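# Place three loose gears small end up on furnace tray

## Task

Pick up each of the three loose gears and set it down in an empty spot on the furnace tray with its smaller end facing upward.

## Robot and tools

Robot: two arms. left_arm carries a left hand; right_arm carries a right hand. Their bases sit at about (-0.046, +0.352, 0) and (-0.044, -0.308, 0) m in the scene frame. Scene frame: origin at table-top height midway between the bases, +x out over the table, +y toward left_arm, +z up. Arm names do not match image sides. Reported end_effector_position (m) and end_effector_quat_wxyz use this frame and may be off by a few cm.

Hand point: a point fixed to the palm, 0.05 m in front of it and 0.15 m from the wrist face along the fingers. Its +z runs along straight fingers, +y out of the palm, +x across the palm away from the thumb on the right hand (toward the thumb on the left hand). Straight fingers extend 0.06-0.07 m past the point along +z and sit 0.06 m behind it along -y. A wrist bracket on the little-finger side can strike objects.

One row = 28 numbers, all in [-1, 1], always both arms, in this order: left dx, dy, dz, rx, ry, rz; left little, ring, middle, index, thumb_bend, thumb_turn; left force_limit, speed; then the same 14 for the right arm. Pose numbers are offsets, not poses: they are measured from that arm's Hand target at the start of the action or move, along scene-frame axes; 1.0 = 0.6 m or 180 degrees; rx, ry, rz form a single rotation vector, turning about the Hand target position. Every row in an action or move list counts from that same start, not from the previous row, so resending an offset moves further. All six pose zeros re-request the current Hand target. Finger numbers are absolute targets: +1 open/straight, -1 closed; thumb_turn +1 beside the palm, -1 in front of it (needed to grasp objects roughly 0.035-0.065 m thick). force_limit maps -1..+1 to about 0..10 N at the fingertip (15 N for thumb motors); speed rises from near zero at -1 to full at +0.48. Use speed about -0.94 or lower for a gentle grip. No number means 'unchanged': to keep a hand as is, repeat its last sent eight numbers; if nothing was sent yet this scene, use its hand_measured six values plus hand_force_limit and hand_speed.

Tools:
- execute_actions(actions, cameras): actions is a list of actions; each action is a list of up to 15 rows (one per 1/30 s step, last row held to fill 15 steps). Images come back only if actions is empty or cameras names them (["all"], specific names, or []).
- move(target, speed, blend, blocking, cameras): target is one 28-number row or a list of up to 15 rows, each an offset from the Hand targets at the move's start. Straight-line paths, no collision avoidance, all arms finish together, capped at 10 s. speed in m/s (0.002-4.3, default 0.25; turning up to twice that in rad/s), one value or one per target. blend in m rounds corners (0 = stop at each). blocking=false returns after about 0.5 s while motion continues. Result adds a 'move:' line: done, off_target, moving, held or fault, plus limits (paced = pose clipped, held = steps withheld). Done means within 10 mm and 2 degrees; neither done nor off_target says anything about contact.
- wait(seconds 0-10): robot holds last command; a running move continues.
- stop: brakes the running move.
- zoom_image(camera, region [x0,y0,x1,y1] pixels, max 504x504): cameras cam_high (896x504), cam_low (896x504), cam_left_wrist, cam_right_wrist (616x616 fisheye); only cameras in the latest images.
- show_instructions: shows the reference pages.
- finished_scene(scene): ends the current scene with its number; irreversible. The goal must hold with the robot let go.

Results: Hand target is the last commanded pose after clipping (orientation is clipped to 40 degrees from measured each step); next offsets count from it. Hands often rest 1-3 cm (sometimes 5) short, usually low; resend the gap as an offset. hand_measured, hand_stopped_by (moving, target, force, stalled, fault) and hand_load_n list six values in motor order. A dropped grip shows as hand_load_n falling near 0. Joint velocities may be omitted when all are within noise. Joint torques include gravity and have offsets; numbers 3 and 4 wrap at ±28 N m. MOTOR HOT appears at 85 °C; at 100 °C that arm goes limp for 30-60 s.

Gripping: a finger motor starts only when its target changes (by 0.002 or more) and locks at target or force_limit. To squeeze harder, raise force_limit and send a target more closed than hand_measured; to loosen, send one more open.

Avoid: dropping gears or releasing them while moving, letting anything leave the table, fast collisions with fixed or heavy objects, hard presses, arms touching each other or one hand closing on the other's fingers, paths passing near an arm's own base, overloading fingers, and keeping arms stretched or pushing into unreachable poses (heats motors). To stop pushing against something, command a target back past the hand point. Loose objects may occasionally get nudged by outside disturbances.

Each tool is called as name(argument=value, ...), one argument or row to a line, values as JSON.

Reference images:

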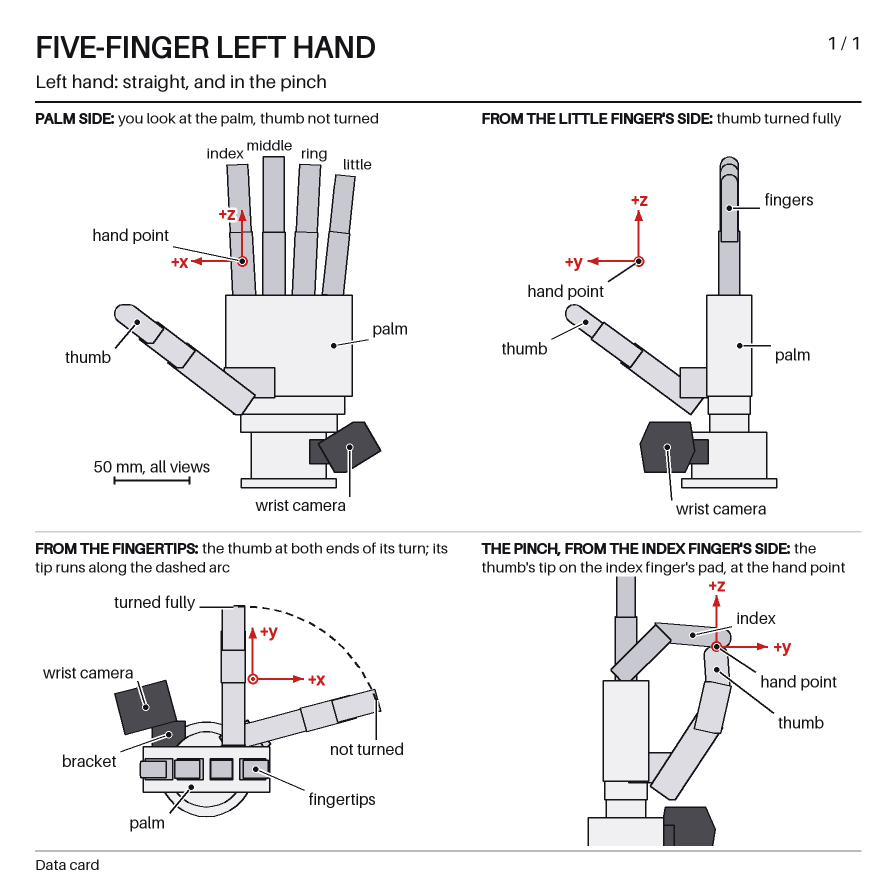

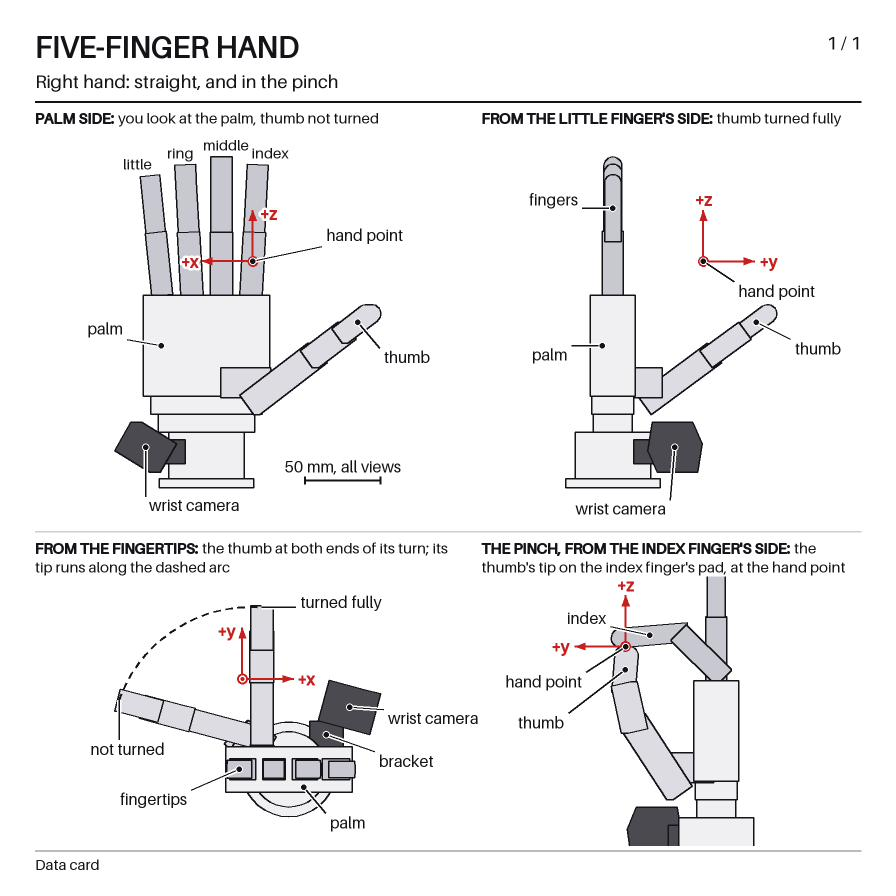

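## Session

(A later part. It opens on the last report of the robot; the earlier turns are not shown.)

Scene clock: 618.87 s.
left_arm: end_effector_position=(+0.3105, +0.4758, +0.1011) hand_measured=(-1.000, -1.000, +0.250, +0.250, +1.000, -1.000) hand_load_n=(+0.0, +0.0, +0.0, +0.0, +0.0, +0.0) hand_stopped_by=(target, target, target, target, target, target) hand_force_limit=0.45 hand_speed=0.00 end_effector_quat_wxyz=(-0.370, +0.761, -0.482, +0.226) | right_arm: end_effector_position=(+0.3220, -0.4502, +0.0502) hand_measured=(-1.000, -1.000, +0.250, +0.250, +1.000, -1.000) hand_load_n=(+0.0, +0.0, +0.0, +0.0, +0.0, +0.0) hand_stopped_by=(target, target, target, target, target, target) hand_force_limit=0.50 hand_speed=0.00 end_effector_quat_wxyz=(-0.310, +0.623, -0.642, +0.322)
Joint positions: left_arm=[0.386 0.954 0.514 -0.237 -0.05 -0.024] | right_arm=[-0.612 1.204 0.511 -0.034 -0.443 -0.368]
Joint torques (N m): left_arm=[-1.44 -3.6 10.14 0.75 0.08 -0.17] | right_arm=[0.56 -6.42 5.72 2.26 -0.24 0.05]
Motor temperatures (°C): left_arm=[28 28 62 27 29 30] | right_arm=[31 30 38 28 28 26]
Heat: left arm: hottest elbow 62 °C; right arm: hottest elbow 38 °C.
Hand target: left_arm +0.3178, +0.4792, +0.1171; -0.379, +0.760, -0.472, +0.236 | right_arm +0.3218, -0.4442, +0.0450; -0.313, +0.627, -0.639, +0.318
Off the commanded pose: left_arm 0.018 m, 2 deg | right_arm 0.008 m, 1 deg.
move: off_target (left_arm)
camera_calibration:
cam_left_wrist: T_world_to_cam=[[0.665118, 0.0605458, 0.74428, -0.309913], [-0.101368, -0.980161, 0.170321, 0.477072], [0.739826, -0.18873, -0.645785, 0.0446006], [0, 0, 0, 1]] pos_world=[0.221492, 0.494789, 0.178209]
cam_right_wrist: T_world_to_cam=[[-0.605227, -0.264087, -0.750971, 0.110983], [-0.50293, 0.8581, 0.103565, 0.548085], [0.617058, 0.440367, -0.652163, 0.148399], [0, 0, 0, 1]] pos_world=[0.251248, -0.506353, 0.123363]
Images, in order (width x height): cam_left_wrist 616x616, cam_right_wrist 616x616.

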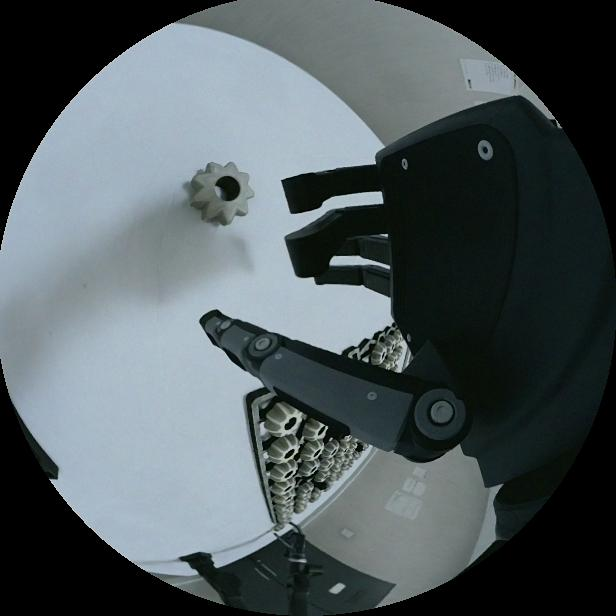

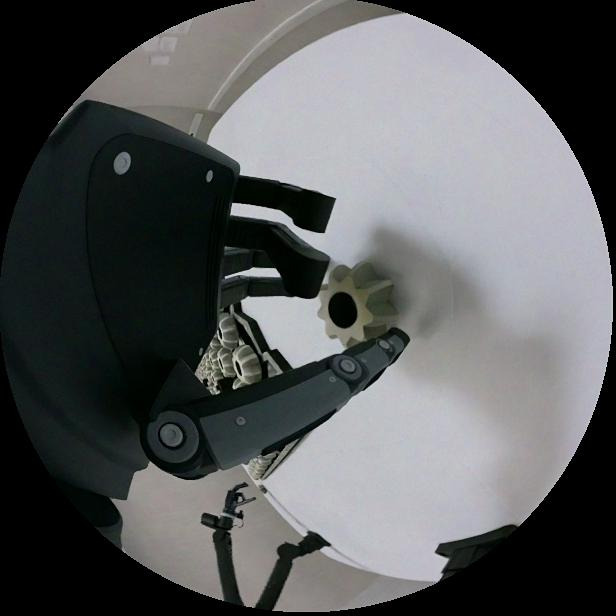

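move(
  target=[-0.0247,0.1313,-0.003,-0.1072,-0.031,-0.1115,-1,-1,0.25,0.25,1,-1,0.45,0, 0,0,-0.0275,0,0,0,-1,-1,0.25,0.25,1,-1,0.5,0],
  speed=0.12,
  cameras=["all"],
)

Scene clock: 643.43 s.
left_arm: end_effector_position=(+0.2904, +0.5396, +0.0982) hand_measured=(-1.000, -1.000, +0.250, +0.250, +1.000, -1.000) hand_load_n=(+0.0, +0.0, +0.0, +0.0, +0.0, +0.0) hand_stopped_by=(target, target, target, target, target, target) hand_force_limit=0.45 hand_speed=0.00 end_effector_quat_wxyz=(-0.202, +0.718, -0.525, +0.410) | right_arm: end_effector_position=(+0.3235, -0.4512, +0.0364) hand_measured=(-1.000, -1.000, +0.250, +0.250, +1.000, -1.000) hand_load_n=(+0.5, +0.0, +0.0, +0.0, +0.0, +0.0) hand_stopped_by=(target, target, target, target, target, target) hand_force_limit=0.50 hand_speed=0.00 end_effector_quat_wxyz=(-0.311, +0.623, -0.640, +0.325)
Joint positions: left_arm=[0.886 1.28 0.704 -0.401 0.792 0.331] | right_arm=[-0.612 1.245 0.491 0.035 -0.443 -0.368]
Joint torques (N m): left_arm=[-1.44 -5.36 11.49 0.28 0.66 0.07] | right_arm=[0.56 -6.3 5.26 2.26 -0.24 0.05]
Motor temperatures (°C): left_arm=[28 28 63 27 29 30] | right_arm=[31 30 37 28 28 26]
Heat: left arm: hottest elbow 63 °C; right arm: hottest elbow 37 °C.
Hand target: left_arm +0.3030, +0.5579, +0.1152; -0.222, +0.707, -0.532, +0.410 | right_arm +0.3219, -0.4443, +0.0287; -0.313, +0.627, -0.639, +0.318
Off the commanded pose: left_arm 0.028 m, 3 deg | right_arm 0.011 m, 1 deg.
move: off_target (left_arm, right_arm)
camera_calibration:
cam_left_wrist: T_world_to_cam=[[0.616195, 0.149614, 0.773253, -0.334888], [-0.423869, -0.764485, 0.485693, 0.484356], [0.663806, -0.62704, -0.407655, 0.304822], [0, 0, 0, 1]] pos_world=[0.209317, 0.611522, 0.147967]
cam_right_wrist: T_world_to_cam=[[-0.600524, -0.267144, -0.753661, 0.0984303], [-0.503717, 0.858394, 0.0970989, 0.551756], [0.620999, 0.437942, -0.650052, 0.136376], [0, 0, 0, 1]] pos_world=[0.25235, -0.507054, 0.109259]

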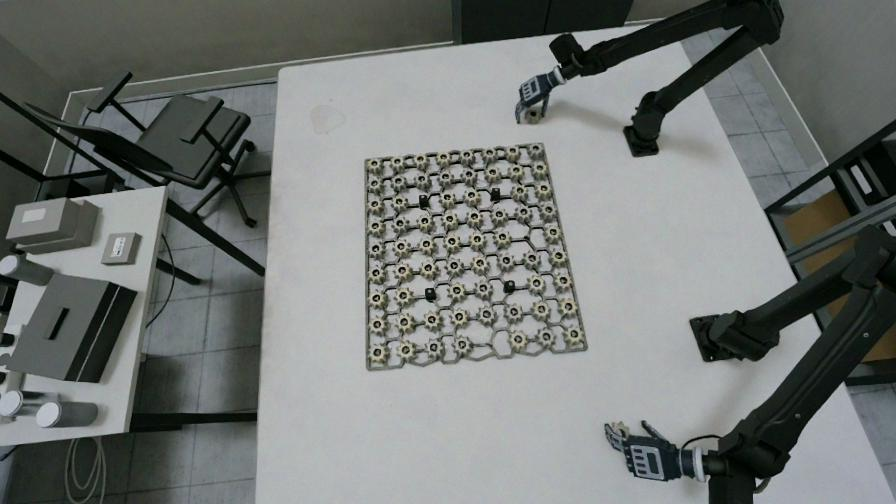

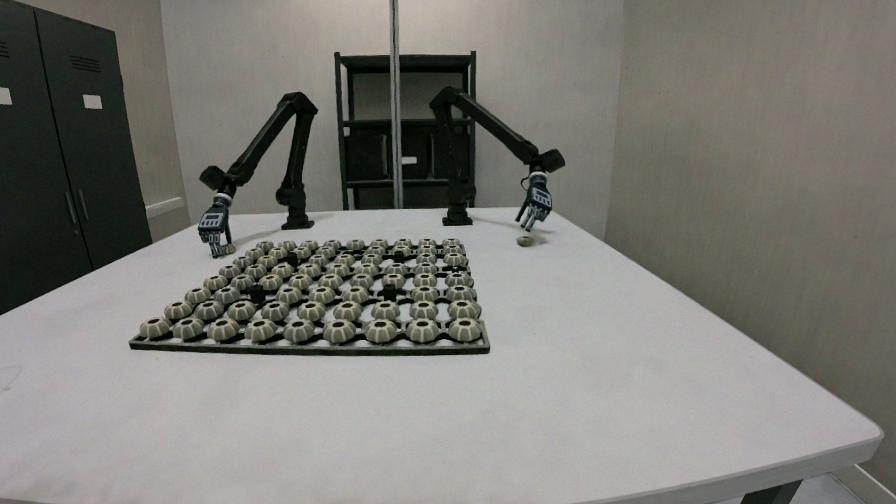

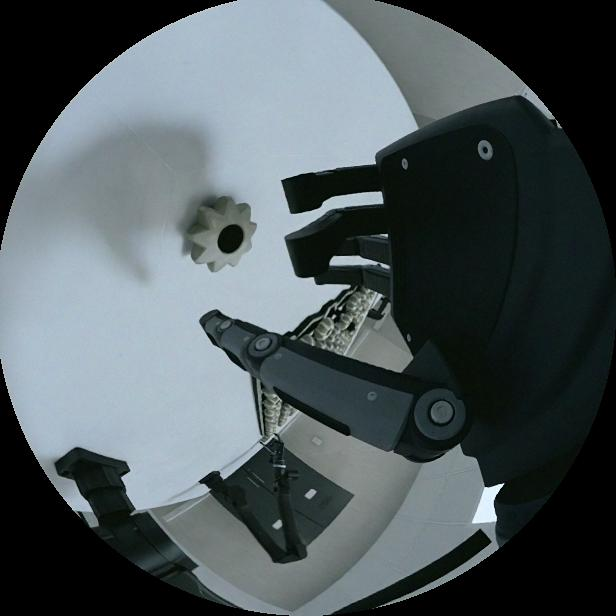

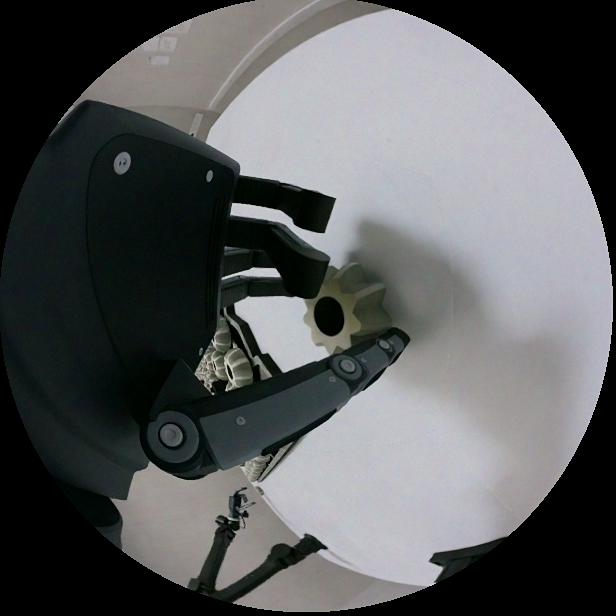

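zoom_image(
  camera="cam_left_wrist",
  region=[170, 180, 280, 290],
)

move(
  target=[0,0,0,0,0,0,-1,-1,0.25,0.25,1,-1,0.45,0, -0.003,0.0,-0.007,0,0,0,-1,-1,0.25,0.25,1,-1,0.5,0],
  speed=0.05,
)

Scaled by 4.582 from the camera's 616x616 image, which has a finer 880x880 frame.

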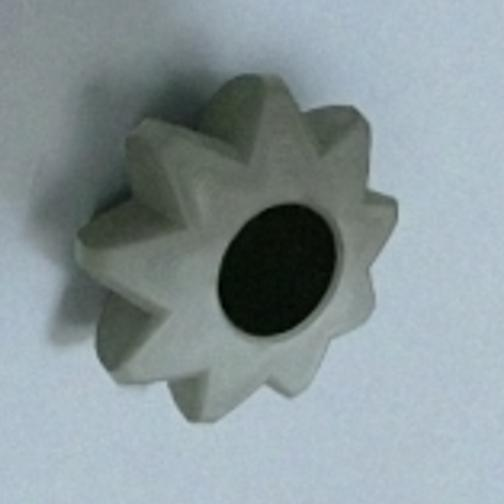

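Scene clock: 647.60 s.
left_arm: end_effector_position=(+0.2904, +0.5397, +0.0982) hand_measured=(-1.000, -1.000, +0.250, +0.250, +1.000, -1.000) hand_load_n=(+0.0, +0.0, +0.0, +0.0, +0.0, +0.0) hand_stopped_by=(target, target, target, target, target, target) hand_force_limit=0.45 hand_speed=0.00 end_effector_quat_wxyz=(-0.202, +0.718, -0.525, +0.410) | right_arm: end_effector_position=(+0.3234, -0.4506, +0.0340) hand_measured=(-1.000, -1.000, +0.250, +0.250, +1.000, -1.000) hand_load_n=(+0.0, +0.0, -1.0, +0.0, +0.5, +0.0) hand_stopped_by=(target, target, target, target, target, target) hand_force_limit=0.50 hand_speed=0.00 end_effector_quat_wxyz=(-0.313, +0.623, -0.639, +0.326)
Joint positions: left_arm=[0.886 1.28 0.704 -0.401 0.792 0.331] | right_arm=[-0.612 1.251 0.484 0.051 -0.446 -0.368]
Joint torques (N m): left_arm=[-1.44 -5.36 11.48 0.27 0.66 0.06] | right_arm=[0.26 -6.18 5.03 2.26 -0.23 0.03]
Motor temperatures (°C): left_arm=[28 28 63 27 29 30] | right_arm=[31 30 37 28 28 26]
Heat: left arm: hottest elbow 63 °C; right arm: hottest elbow 37 °C.
Hand target: left_arm +0.3030, +0.5579, +0.1152; -0.222, +0.707, -0.532, +0.410 | right_arm +0.3200, -0.4442, +0.0243; -0.313, +0.627, -0.639, +0.318
Off the commanded pose: left_arm 0.028 m, 3 deg | right_arm 0.012 m, 1 deg.
move: off_target (left_arm, right_arm)

move(
  target=[
    [-0.005,0.0167,-0.0587,0,0,0,-1,-1,0.25,0.25,1,-1,0.45,0, 0,0.002,-0.005,0,0,0,-1,-1,0.25,0.25,1,-1,0.5,0],
    [-0.005,0.0167,-0.0587,0,0,0,-1,-1,0.25,0.25,1,-1,0.45,0, 0,0.002,-0.005,0,0,0,-1,-1,-0.35,-0.35,0.3,-1,0.4,-0.9],
  ],
  speed=0.1,
  cameras=["cam_left_wrist","cam_right_wrist"],
)

Scene clock: 668.37 s.
left_arm: end_effector_position=(+0.2931, +0.5553, +0.0735) hand_measured=(-1.000, -1.000, +0.250, +0.250, +1.000, -1.000) hand_load_n=(+0.0, +0.0, +0.0, +0.0, +0.0, +0.0) hand_stopped_by=(target, target, target, target, target, target) hand_force_limit=0.45 hand_speed=0.00 end_effector_quat_wxyz=(-0.205, +0.716, -0.526, +0.410) | right_arm: end_effector_position=(+0.3242, -0.4502, +0.0317) hand_measured=(-1.000, -1.000, -0.008, +0.030, +0.878, -1.000) hand_load_n=(+0.0, +0.0, +6.5, +4.5, +11.5, +0.5) hand_stopped_by=(target, target, force, force, force, target) hand_force_limit=0.40 hand_speed=-0.90 end_effector_quat_wxyz=(-0.314, +0.623, -0.637, +0.328)
Joint positions: left_arm=[0.908 1.366 0.704 -0.328 0.805 0.359] | right_arm=[-0.61 1.259 0.479 0.071 -0.447 -0.368]
Joint torques (N m): left_arm=[-1.32 -6.18 8.76 0.98 0.67 0.06] | right_arm=[0.44 -6.18 4.98 2.03 -0.11 0.05]
Motor temperatures (°C): left_arm=[28 28 63 27 30 30] | right_arm=[31 30 37 28 28 26]
Heat: left arm: hottest elbow 63 °C; right arm: hottest elbow 37 °C.
Hand target: left_arm +0.2999, +0.5680, +0.0801; -0.223, +0.707, -0.532, +0.410 | right_arm +0.3200, -0.4430, +0.0213; -0.313, +0.627, -0.639, +0.318
Off the commanded pose: left_arm 0.016 m, 2 deg | right_arm 0.013 m, 1 deg.
move: off_target (left_arm, right_arm); target 2's new numbers were sent with right_arm's hand 0.015 m and 1 deg from that target
camera_calibration:
cam_left_wrist: T_world_to_cam=[[0.612404, 0.143667, 0.777381, -0.315681], [-0.428064, -0.766452, 0.478867, 0.512273], [0.664622, -0.626028, -0.40788, 0.301966], [0, 0, 0, 1]] pos_world=[0.211917, 0.627025, 0.12326]
cam_right_wrist: T_world_to_cam=[[-0.592227, -0.272458, -0.75831, 0.0906696], [-0.508185, 0.856626, 0.089101, 0.552564], [0.625312, 0.43813, -0.645776, 0.131055], [0, 0, 0, 1]] pos_world=[0.252552, -0.506057, 0.104154]
Images, in order (width x height): cam_left_wrist 616x616, cam_right_wrist 616x616.

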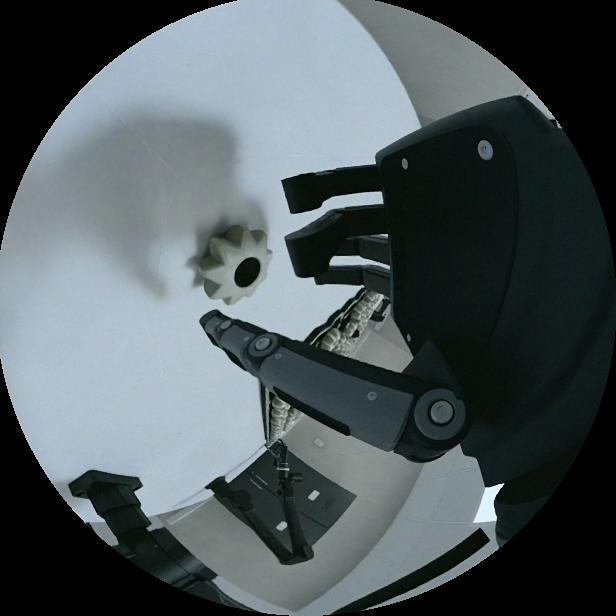

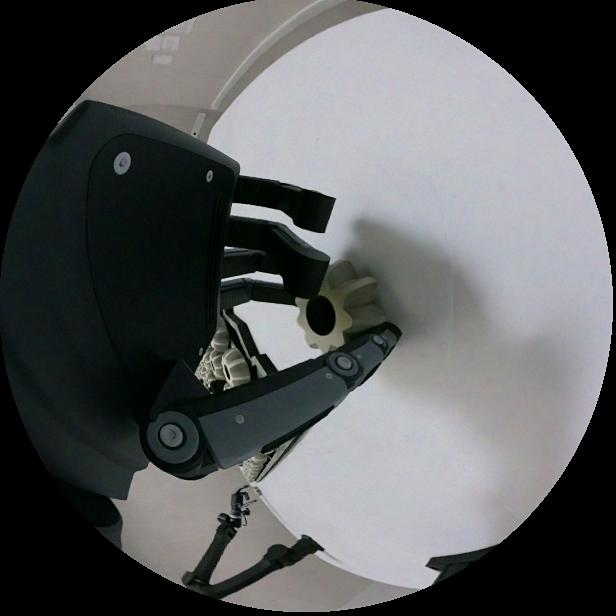

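zoom_image(
  camera="cam_right_wrist",
  region=[270, 230, 420, 380],
)

zoom_image(
  camera="cam_left_wrist",
  region=[180, 200, 300, 320],
)

Scaled by 3.360 from the camera's 616x616 image, which has a finer 880x880 frame.

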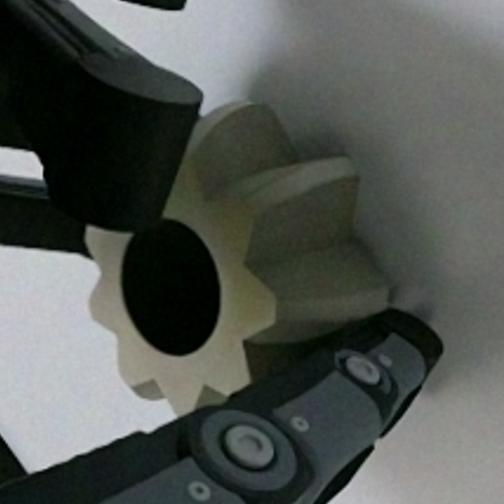

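Scaled by 4.200 from the camera's 616x616 image, which has a finer 880x880 frame.

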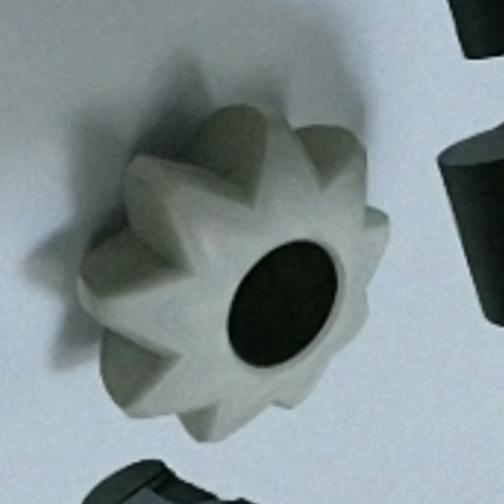

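move(
  target=[0,0,0,0,0,0,-1,-1,0.25,0.25,1,-1,0.45,0, 0.02,0,0.06,0,0,0,-1,-1,-0.35,-0.35,0.3,-1,0.4,-0.9],
  speed=0.05,
  cameras=["cam_right_wrist"],
)

Scene clock: 682.70 s.
left_arm: end_effector_position=(+0.2931, +0.5553, +0.0735) hand_measured=(-1.000, -1.000, +0.250, +0.250, +1.000, -1.000) hand_load_n=(+0.0, +0.0, +0.0, +0.0, +0.0, +0.0) hand_stopped_by=(target, target, target, target, target, target) hand_force_limit=0.45 hand_speed=0.00 end_effector_quat_wxyz=(-0.205, +0.716, -0.526, +0.410) | right_arm: end_effector_position=(+0.3109, -0.4365, +0.0333) hand_measured=(-1.000, -1.000, -0.008, +0.030, +0.878, -1.000) hand_load_n=(+0.0, +0.0, +6.5, +4.5, +11.5, +1.5) hand_stopped_by=(target, target, force, force, force, target) hand_force_limit=0.40 hand_speed=-0.90 end_effector_quat_wxyz=(-0.304, +0.631, -0.648, +0.300)
Joint positions: left_arm=[0.908 1.366 0.704 -0.328 0.805 0.359] | right_arm=[-0.592 1.212 0.483 -0.045 -0.43 -0.368]
Joint velocities: left_arm=[within noise] | right_arm=[-0.005 -0.015 -0.002 -0.051 -0.022 -0.066]
Joint torques (N m): left_arm=[-1.26 -6.24 8.79 0.98 0.67 0.06] | right_arm=[0.67 -7.71 10 1.24 -0.18 0.2]
Motor temperatures (°C): left_arm=[28 28 62 27 30 30] | right_arm=[31 30 37 28 28 26]
Heat: left arm: hottest elbow 62 °C; right arm: hottest elbow 37 °C.
Hand target: left_arm +0.2999, +0.5680, +0.0801; -0.223, +0.707, -0.532, +0.410 | right_arm +0.3321, -0.4430, +0.0573; -0.313, +0.627, -0.639, +0.318
Off the commanded pose: left_arm 0.016 m, 2 deg | right_arm 0.033 m, 3 deg.
move: off_target (left_arm, right_arm)
camera_calibration:
cam_right_wrist: T_world_to_cam=[[-0.635049, -0.25694, -0.728488, 0.106839], [-0.506494, 0.850547, 0.141538, 0.528989], [0.583247, 0.458859, -0.670278, 0.157292], [0, 0, 0, 1]] pos_world=[0.244038, -0.494654, 0.108388]
Images, in order (width x height): cam_right_wrist 616x616.

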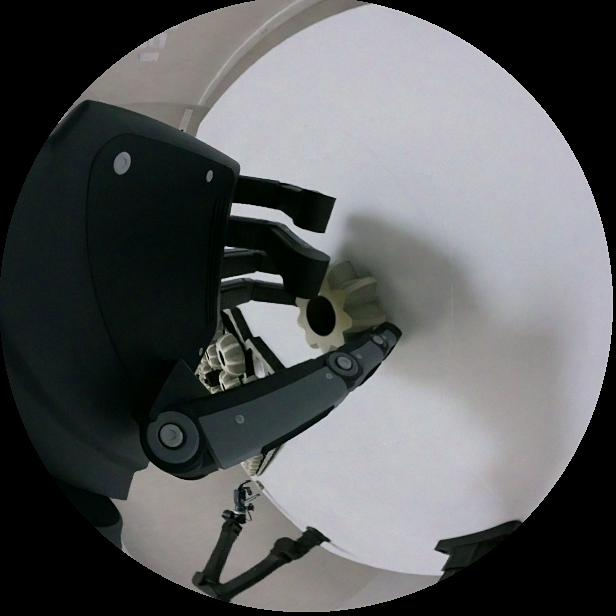

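move(
  target=[0,0,0,0,0,0,-1,-1,0.25,0.25,1,-1,0.45,0, 0.015,-0.015,0.07,0,0,0,-1,-1,-0.35,-0.35,0.3,-1,0.4,-0.9],
  speed=0.08,
  cameras=["cam_right_wrist"],
)

Scene clock: 687.63 s.
left_arm: end_effector_position=(+0.2931, +0.5553, +0.0735) hand_measured=(-1.000, -1.000, +0.250, +0.250, +1.000, -1.000) hand_load_n=(+0.0, +0.0, +0.0, +0.0, +0.0, +0.0) hand_stopped_by=(target, target, target, target, target, target) hand_force_limit=0.45 hand_speed=0.00 end_effector_quat_wxyz=(-0.205, +0.716, -0.526, +0.410) | right_arm: end_effector_position=(+0.3174, -0.4404, +0.0673) hand_measured=(-1.000, -1.000, -0.008, +0.030, +0.878, -1.000) hand_load_n=(+0.0, +0.0, +6.5, +5.0, +11.5, +1.0) hand_stopped_by=(target, target, force, force, force, target) hand_force_limit=0.40 hand_speed=-0.90 end_effector_quat_wxyz=(-0.302, +0.632, -0.653, +0.290)
Joint positions: left_arm=[0.908 1.366 0.704 -0.328 0.805 0.359] | right_arm=[-0.592 1.162 0.569 -0.204 -0.431 -0.368]
Joint torques (N m): left_arm=[-1.32 -6.18 8.76 0.99 0.67 0.06] | right_arm=[-0.03 -7.94 11.33 1.54 -0.36 0.14]
Motor temperatures (°C): left_arm=[28 29 62 27 30 30] | right_arm=[31 30 38 28 28 26]
Heat: left arm: hottest elbow 62 °C; right arm: hottest elbow 38 °C.
Hand target: left_arm +0.2999, +0.5680, +0.0801; -0.223, +0.707, -0.532, +0.410 | right_arm +0.3410, -0.4520, +0.0993; -0.313, +0.627, -0.639, +0.318
Off the commanded pose: left_arm 0.016 m, 2 deg | right_arm 0.042 m, 4 deg.
move: off_target (left_arm, right_arm)
camera_calibration:
cam_right_wrist: T_world_to_cam=[[-0.648692, -0.247593, -0.71965, 0.142548], [-0.504451, 0.847918, 0.162988, 0.527528], [0.569849, 0.468757, -0.674936, 0.186975], [0, 0, 0, 1]] pos_world=[0.252034, -0.499652, 0.1428]
Images, in order (width x height): cam_right_wrist 616x616.

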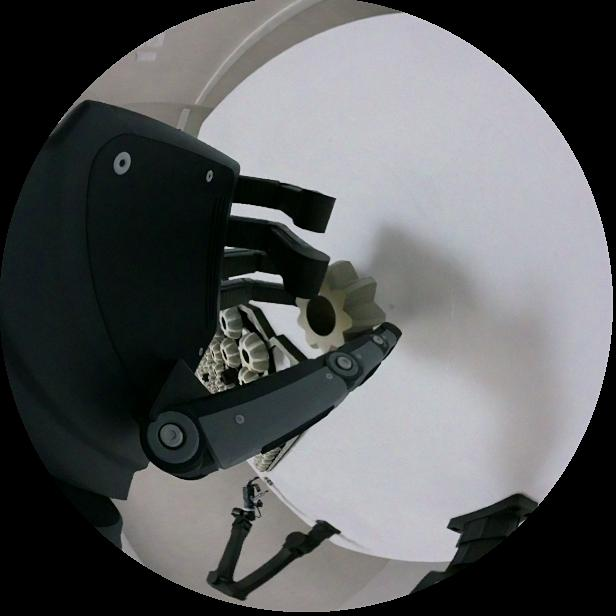

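move(
  target=[-0.0035,0.0067,-0.0585,0,0,0,-1,-1,0.25,0.25,1,-1,0.45,0, 0.033,0.1,0.12,0,0,0.1,-1,-1,-0.35,-0.35,0.3,-1,0.4,-0.9],
  speed=0.12,
  cameras=["cam_right_wrist","cam_left_wrist","cam_low"],
)

zoom_image(
  camera="cam_left_wrist",
  region=[180, 200, 330, 350],
)

zoom_image(
  camera="cam_low",
  region=[490, 180, 570, 260],
)

Scene clock: 696.97 s.
left_arm: end_effector_position=(+0.2995, +0.5690, +0.0500) hand_measured=(-1.000, -1.000, +0.250, +0.250, +1.000, -1.000) hand_load_n=(+0.0, +0.0, +0.0, +0.0, +0.0, +0.0) hand_stopped_by=(target, target, target, target, target, target) hand_force_limit=0.45 hand_speed=0.00 end_effector_quat_wxyz=(-0.219, +0.709, -0.530, +0.411) | right_arm: end_effector_position=(+0.3383, -0.3852, +0.1353) hand_measured=(-1.000, -1.000, -0.008, +0.030, +0.878, -1.000) hand_load_n=(+0.0, +0.0, +6.5, +5.0, +11.5, +1.5) hand_stopped_by=(target, target, force, force, force, target) hand_force_limit=0.40 hand_speed=-0.90 end_effector_quat_wxyz=(-0.350, +0.717, -0.556, +0.232)
Joint positions: left_arm=[0.917 1.444 0.697 -0.22 0.812 0.372] | right_arm=[-0.478 1.128 0.753 -0.504 -0.572 -0.506]
Joint torques (N m): left_arm=[-1.2 -6.42 6.23 1.02 0.67 0.06] | right_arm=[0.32 -8.29 12.57 1.33 -0.46 0]
Motor temperatures (°C): left_arm=[28 29 61 27 30 30] | right_arm=[31 30 40 28 28 26]
Heat: left arm: hottest elbow 61 °C; right arm: hottest elbow 40 °C.
Hand target: left_arm +0.2978, +0.5719, +0.0449; -0.222, +0.707, -0.532, +0.410 | right_arm +0.3609, -0.3920, +0.1714; -0.359, +0.719, -0.533, +0.265
Off the commanded pose: left_arm 0.006 m, 1 deg | right_arm 0.043 m, 5 deg.
move: off_target (right_arm)
camera_calibration:
cam_left_wrist: T_world_to_cam=[[0.597126, 0.122547, 0.792731, -0.287506], [-0.438705, -0.777469, 0.450643, 0.547584], [0.671549, -0.616866, -0.410486, 0.28962], [0, 0, 0, 1]] pos_world=[0.217411, 0.63962, 0.100035]
cam_right_wrist: T_world_to_cam=[[-0.551115, -0.407172, -0.728343, 0.125359], [-0.730061, 0.657984, 0.184576, 0.480469], [0.404084, 0.633457, -0.659885, 0.312597], [0, 0, 0, 1]] pos_world=[0.293544, -0.463115, 0.208899]
Images, in order (width x height): cam_low 896x504, cam_left_wrist 616x616, cam_right_wrist 616x616.

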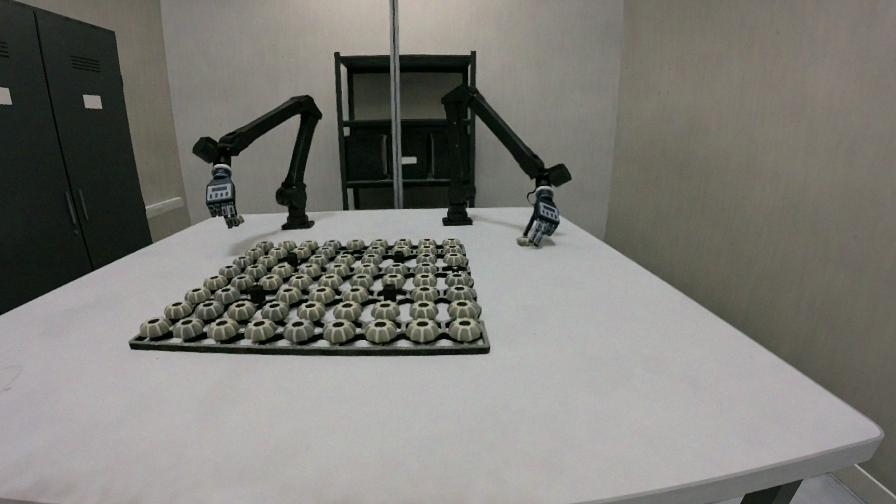

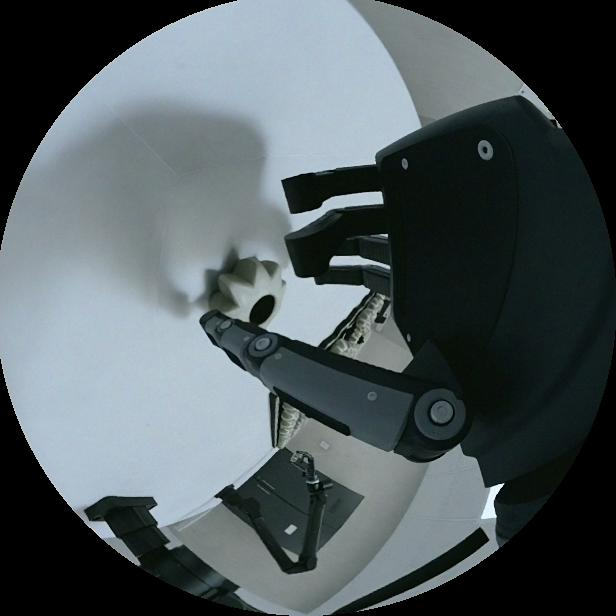

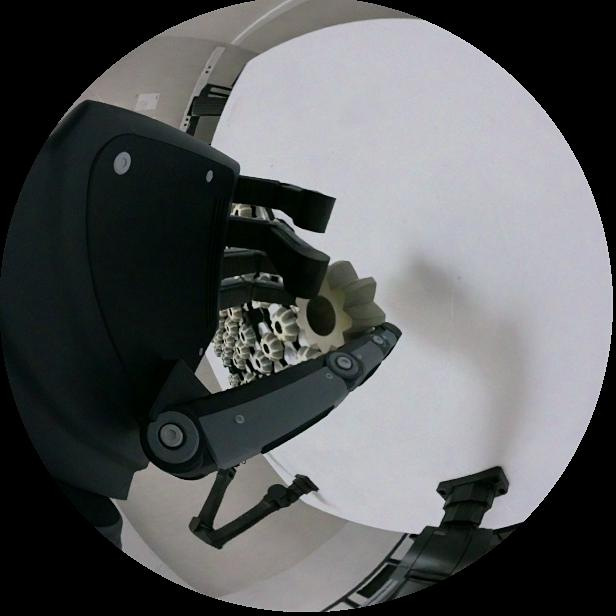

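Scaled by 3.360 from the camera's 616x616 image, which has a finer 880x880 frame.

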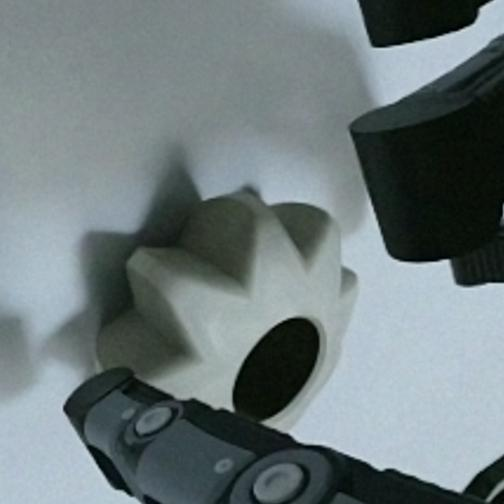

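Scaled by 6.300.

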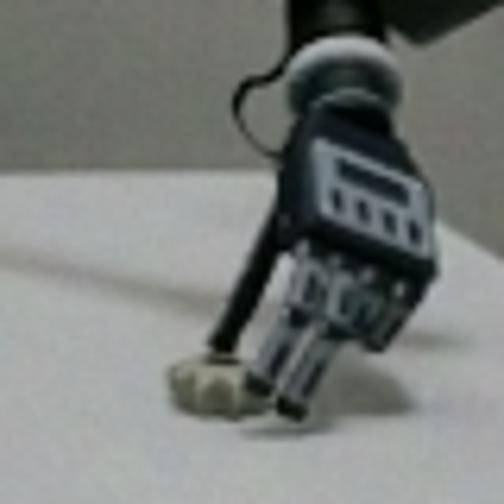

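move(
  target=[
    [-0.0147,-0.0198,0.0668,0,0,0,-1,-1,0.25,0.25,1,-1,0.45,0, 0.03,0.2,0.04,0,0,0.04,-1,-1,-0.35,-0.35,0.3,-1,0.4,-0.9],
    [-0.0147,-0.0165,-0.0048,0,0,0,-1,-1,0.25,0.25,1,-1,0.45,0, 0.065,0.403,0.05,0,0,0.083,-1,-1,-0.35,-0.35,0.3,-1,0.4,-0.9],
  ],
  speed=0.15,
  cameras=["cam_right_wrist","cam_left_wrist","cam_low"],
)

zoom_image(
  camera="cam_left_wrist",
  region=[180, 200, 330, 350],
)

zoom_image(
  camera="cam_low",
  region=[490, 180, 570, 260],
)

Scene clock: 711.77 s.
left_arm: end_effector_position=(+0.2904, +0.5590, +0.0462) hand_measured=(-1.000, -1.000, +0.250, +0.250, +1.000, -1.000) hand_load_n=(+0.0, +0.0, +0.0, +0.0, +0.0, +0.0) hand_stopped_by=(target, target, target, target, target, target) hand_force_limit=0.45 hand_speed=0.00 end_effector_quat_wxyz=(-0.218, +0.709, -0.530, +0.411) | right_arm: end_effector_position=(+0.3684, -0.1582, +0.1601) hand_measured=(-1.000, -1.000, -0.008, +0.030, +0.878, -1.000) hand_load_n=(+0.0, +0.0, +6.5, +5.0, +11.5, +1.5) hand_stopped_by=(target, target, force, force, force, target) hand_force_limit=0.40 hand_speed=-0.90 end_effector_quat_wxyz=(-0.361, +0.799, -0.444, +0.185)
Joint positions: left_arm=[0.921 1.42 0.659 -0.212 0.814 0.377] | right_arm=[0.174 1.165 0.848 -0.461 -0.294 -0.244]
Joint torques (N m): left_arm=[-1.14 -6.07 6.17 1.01 0.67 0.06] | right_arm=[-0.21 -8.29 13.33 2.56 -0.07 0.21]
Motor temperatures (°C): left_arm=[28 28 60 27 30 30] | right_arm=[31 30 43 28 29 26]
Heat: left arm: hottest elbow 60 °C; right arm: hottest elbow 43 °C.
Hand target: left_arm +0.2890, +0.5620, +0.0420; -0.222, +0.707, -0.532, +0.410 | right_arm +0.3999, -0.1502, +0.2013; -0.390, +0.782, -0.435, +0.216
Off the commanded pose: left_arm 0.005 m, 1 deg | right_arm 0.053 m, 5 deg.
move: off_target (right_arm)
camera_calibration:
cam_left_wrist: T_world_to_cam=[[0.59826, 0.124006, 0.791649, -0.27894], [-0.438037, -0.776657, 0.452688, 0.536893], [0.670976, -0.617597, -0.410324, 0.288454], [0, 0, 0, 1]] pos_world=[0.208512, 0.629721, 0.0961367]
cam_right_wrist: T_world_to_cam=[[-0.418608, -0.578551, -0.700033, 0.172008], [-0.885989, 0.429471, 0.174865, 0.371334], [0.199475, 0.693422, -0.69237, 0.26321], [0, 0, 0, 1]] pos_world=[0.348498, -0.242477, 0.237716]
Images, in order (width x height): cam_low 896x504, cam_left_wrist 616x616, cam_right_wrist 616x616.

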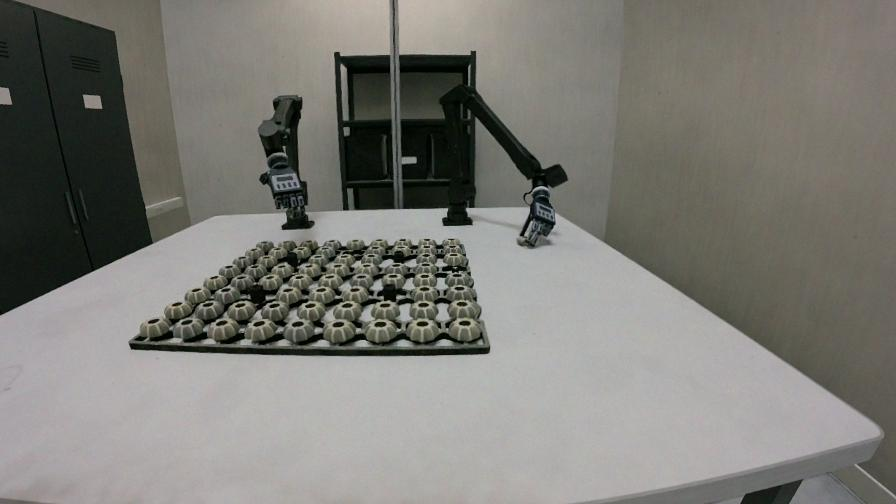

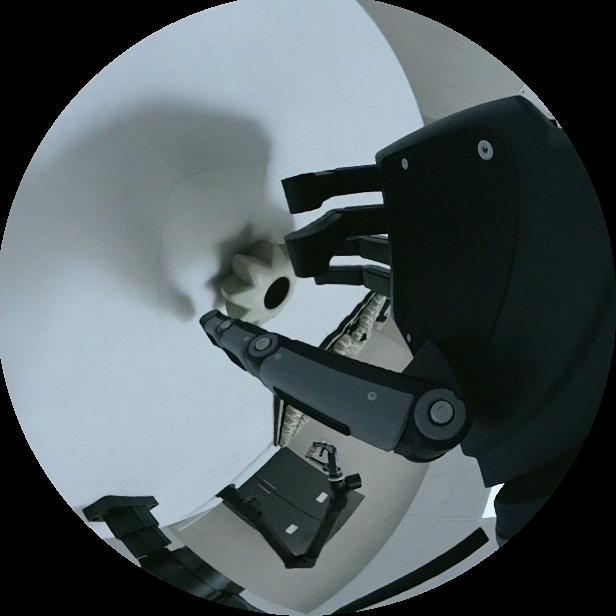

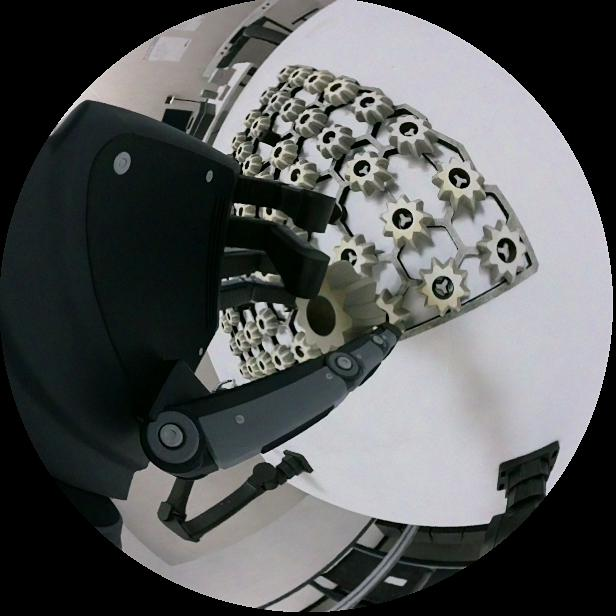

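Scaled by 3.360 from the camera's 616x616 image, which has a finer 880x880 frame.

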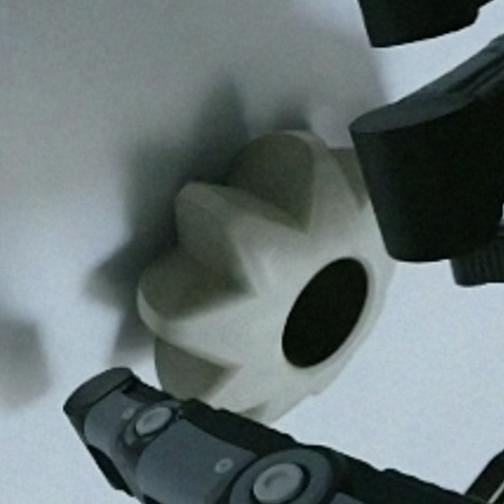

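Scaled by 6.300.

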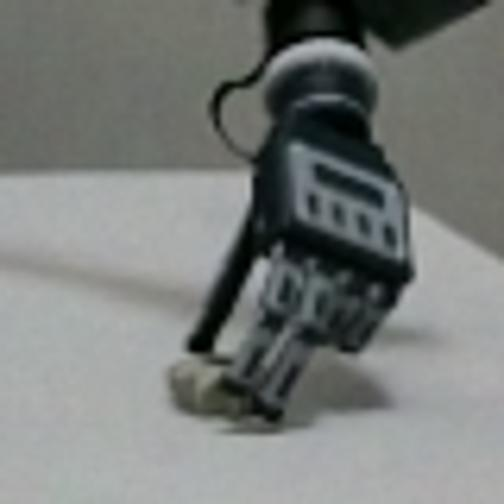

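move(
  target=[
    [0,0,-0.0095,0,0,0,-1,-1,0.25,0.25,1,-1,0.45,0, 0.035,0.15,-0.02,0,0,0.02,-1,-1,-0.35,-0.35,0.3,-1,0.4,-0.9],
    [0,0,-0.0095,0,0,0,-1,-1,-0.35,-0.35,0.3,-1,0.45,-0.9, 0.075,0.30,-0.06,0,0,0.045,-1,-1,-0.35,-0.35,0.3,-1,0.4,-0.9],
  ],
  speed=0.12,
  cameras=["all"],
)

zoom_image(
  camera="cam_left_wrist",
  region=[180, 200, 330, 350],
)

zoom_image(
  camera="cam_low",
  region=[490, 180, 570, 260],
)

Scene clock: 736.70 s.
left_arm: end_effector_position=(+0.2927, +0.5593, +0.0445) hand_measured=(-1.000, -1.000, -0.008, -0.350, +0.876, -1.000) hand_load_n=(+0.0, +0.0, +6.0, +0.0, +7.5, +2.0) hand_stopped_by=(target, target, force, target, force, target) hand_force_limit=0.45 hand_speed=-0.90 end_effector_quat_wxyz=(-0.222, +0.704, -0.530, +0.417) | right_arm: end_effector_position=(+0.4167, +0.0094, +0.1250) hand_measured=(-1.000, -1.000, -0.008, +0.030, +0.878, -1.000) hand_load_n=(+0.0, +0.0, +6.5, +5.0, +11.5, +1.5) hand_stopped_by=(target, target, force, force, force, target) hand_force_limit=0.40 hand_speed=-0.90 end_effector_quat_wxyz=(-0.368, +0.830, -0.385, +0.166)
Joint positions: left_arm=[0.922 1.431 0.654 -0.182 0.829 0.373] | right_arm=[0.499 1.501 1.062 -0.311 -0.147 -0.125]
Joint torques (N m): left_arm=[-1.32 -5.95 6 0.69 0.02 0.09] | right_arm=[0.03 -12.69 12.78 2.61 0.03 0.2]
Motor temperatures (°C): left_arm=[28 28 58 27 30 30] | right_arm=[31 31 47 28 28 26]
Heat: left arm: hottest elbow 58 °C; right arm: hottest elbow 47 °C.
Hand target: left_arm +0.2890, +0.5620, +0.0363; -0.222, +0.707, -0.532, +0.410 | right_arm +0.4449, +0.0298, +0.1652; -0.405, +0.811, -0.378, +0.188
Off the commanded pose: left_arm 0.009 m, 1 deg | right_arm 0.053 m, 5 deg.
move: off_target (right_arm)
camera_calibration:
cam_left_wrist: T_world_to_cam=[[0.584896, 0.120096, 0.802168, -0.273344], [-0.450153, -0.774628, 0.4442, 0.541623], [0.674729, -0.620909, -0.399015, 0.286754], [0, 0, 0, 1]] pos_world=[0.21021, 0.630432, 0.0930988]
cam_right_wrist: T_world_to_cam=[[-0.329526, -0.640937, -0.693262, 0.22727], [-0.937996, 0.305921, 0.163023, 0.372642], [0.107596, 0.703997, -0.702005, 0.152291], [0, 0, 0, 1]] pos_world=[0.408042, -0.0755464, 0.203717]

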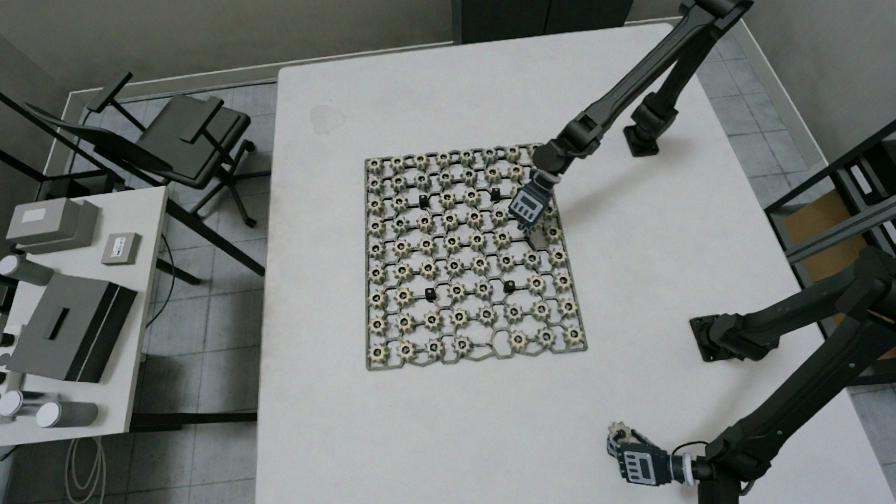

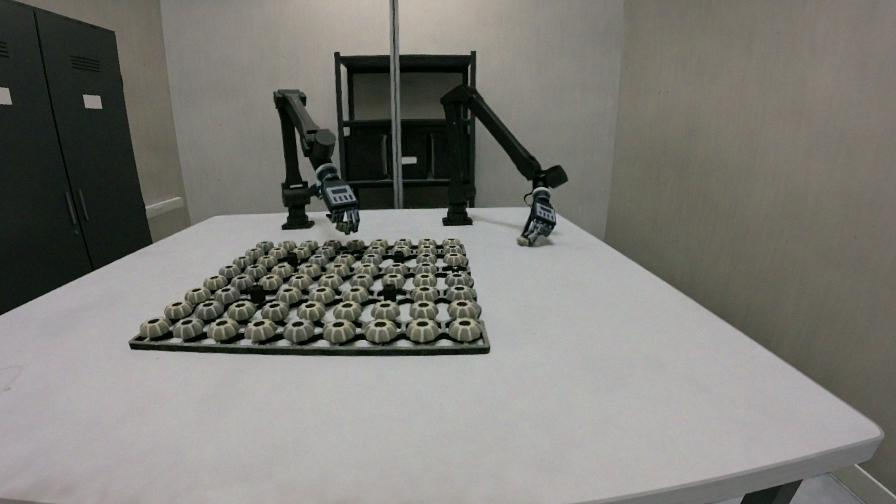

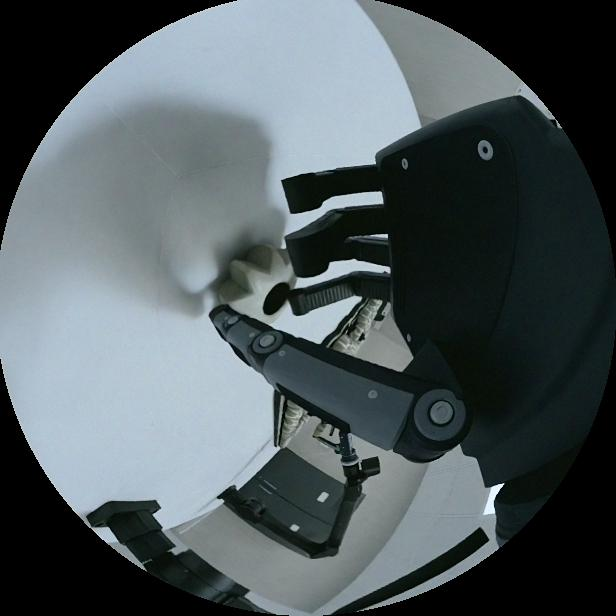

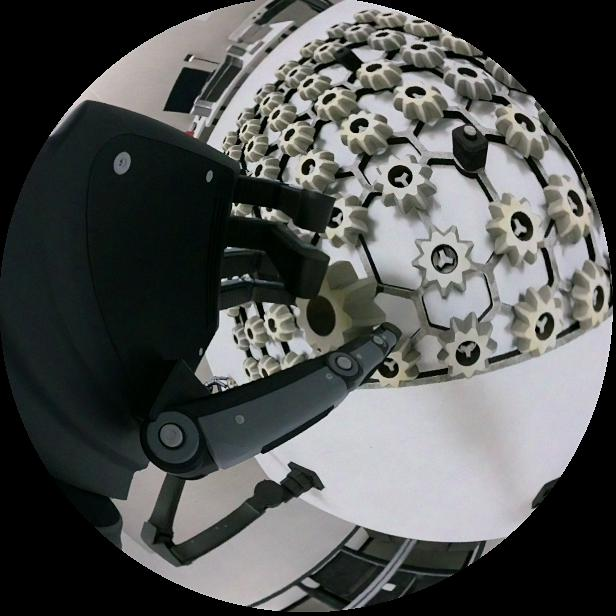

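Scaled by 3.360 from the camera's 616x616 image, which has a finer 880x880 frame.

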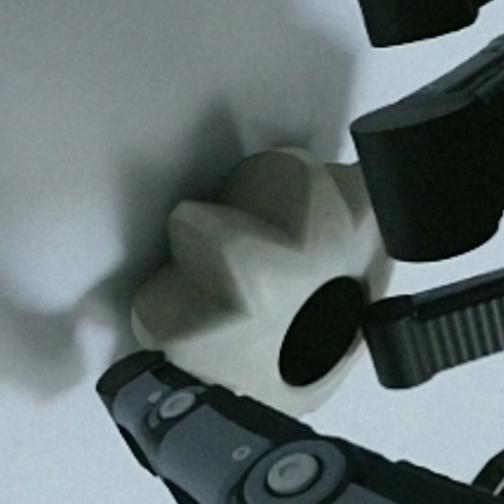

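Scaled by 6.300.

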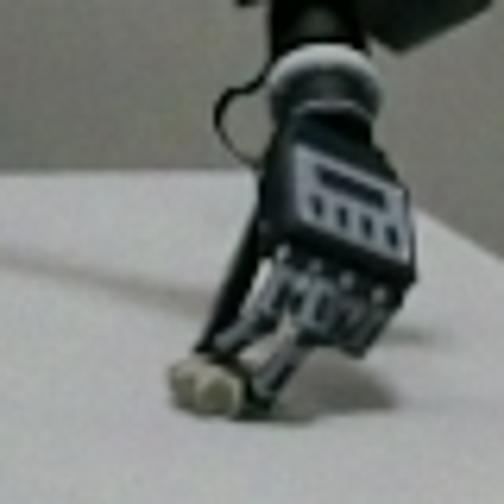

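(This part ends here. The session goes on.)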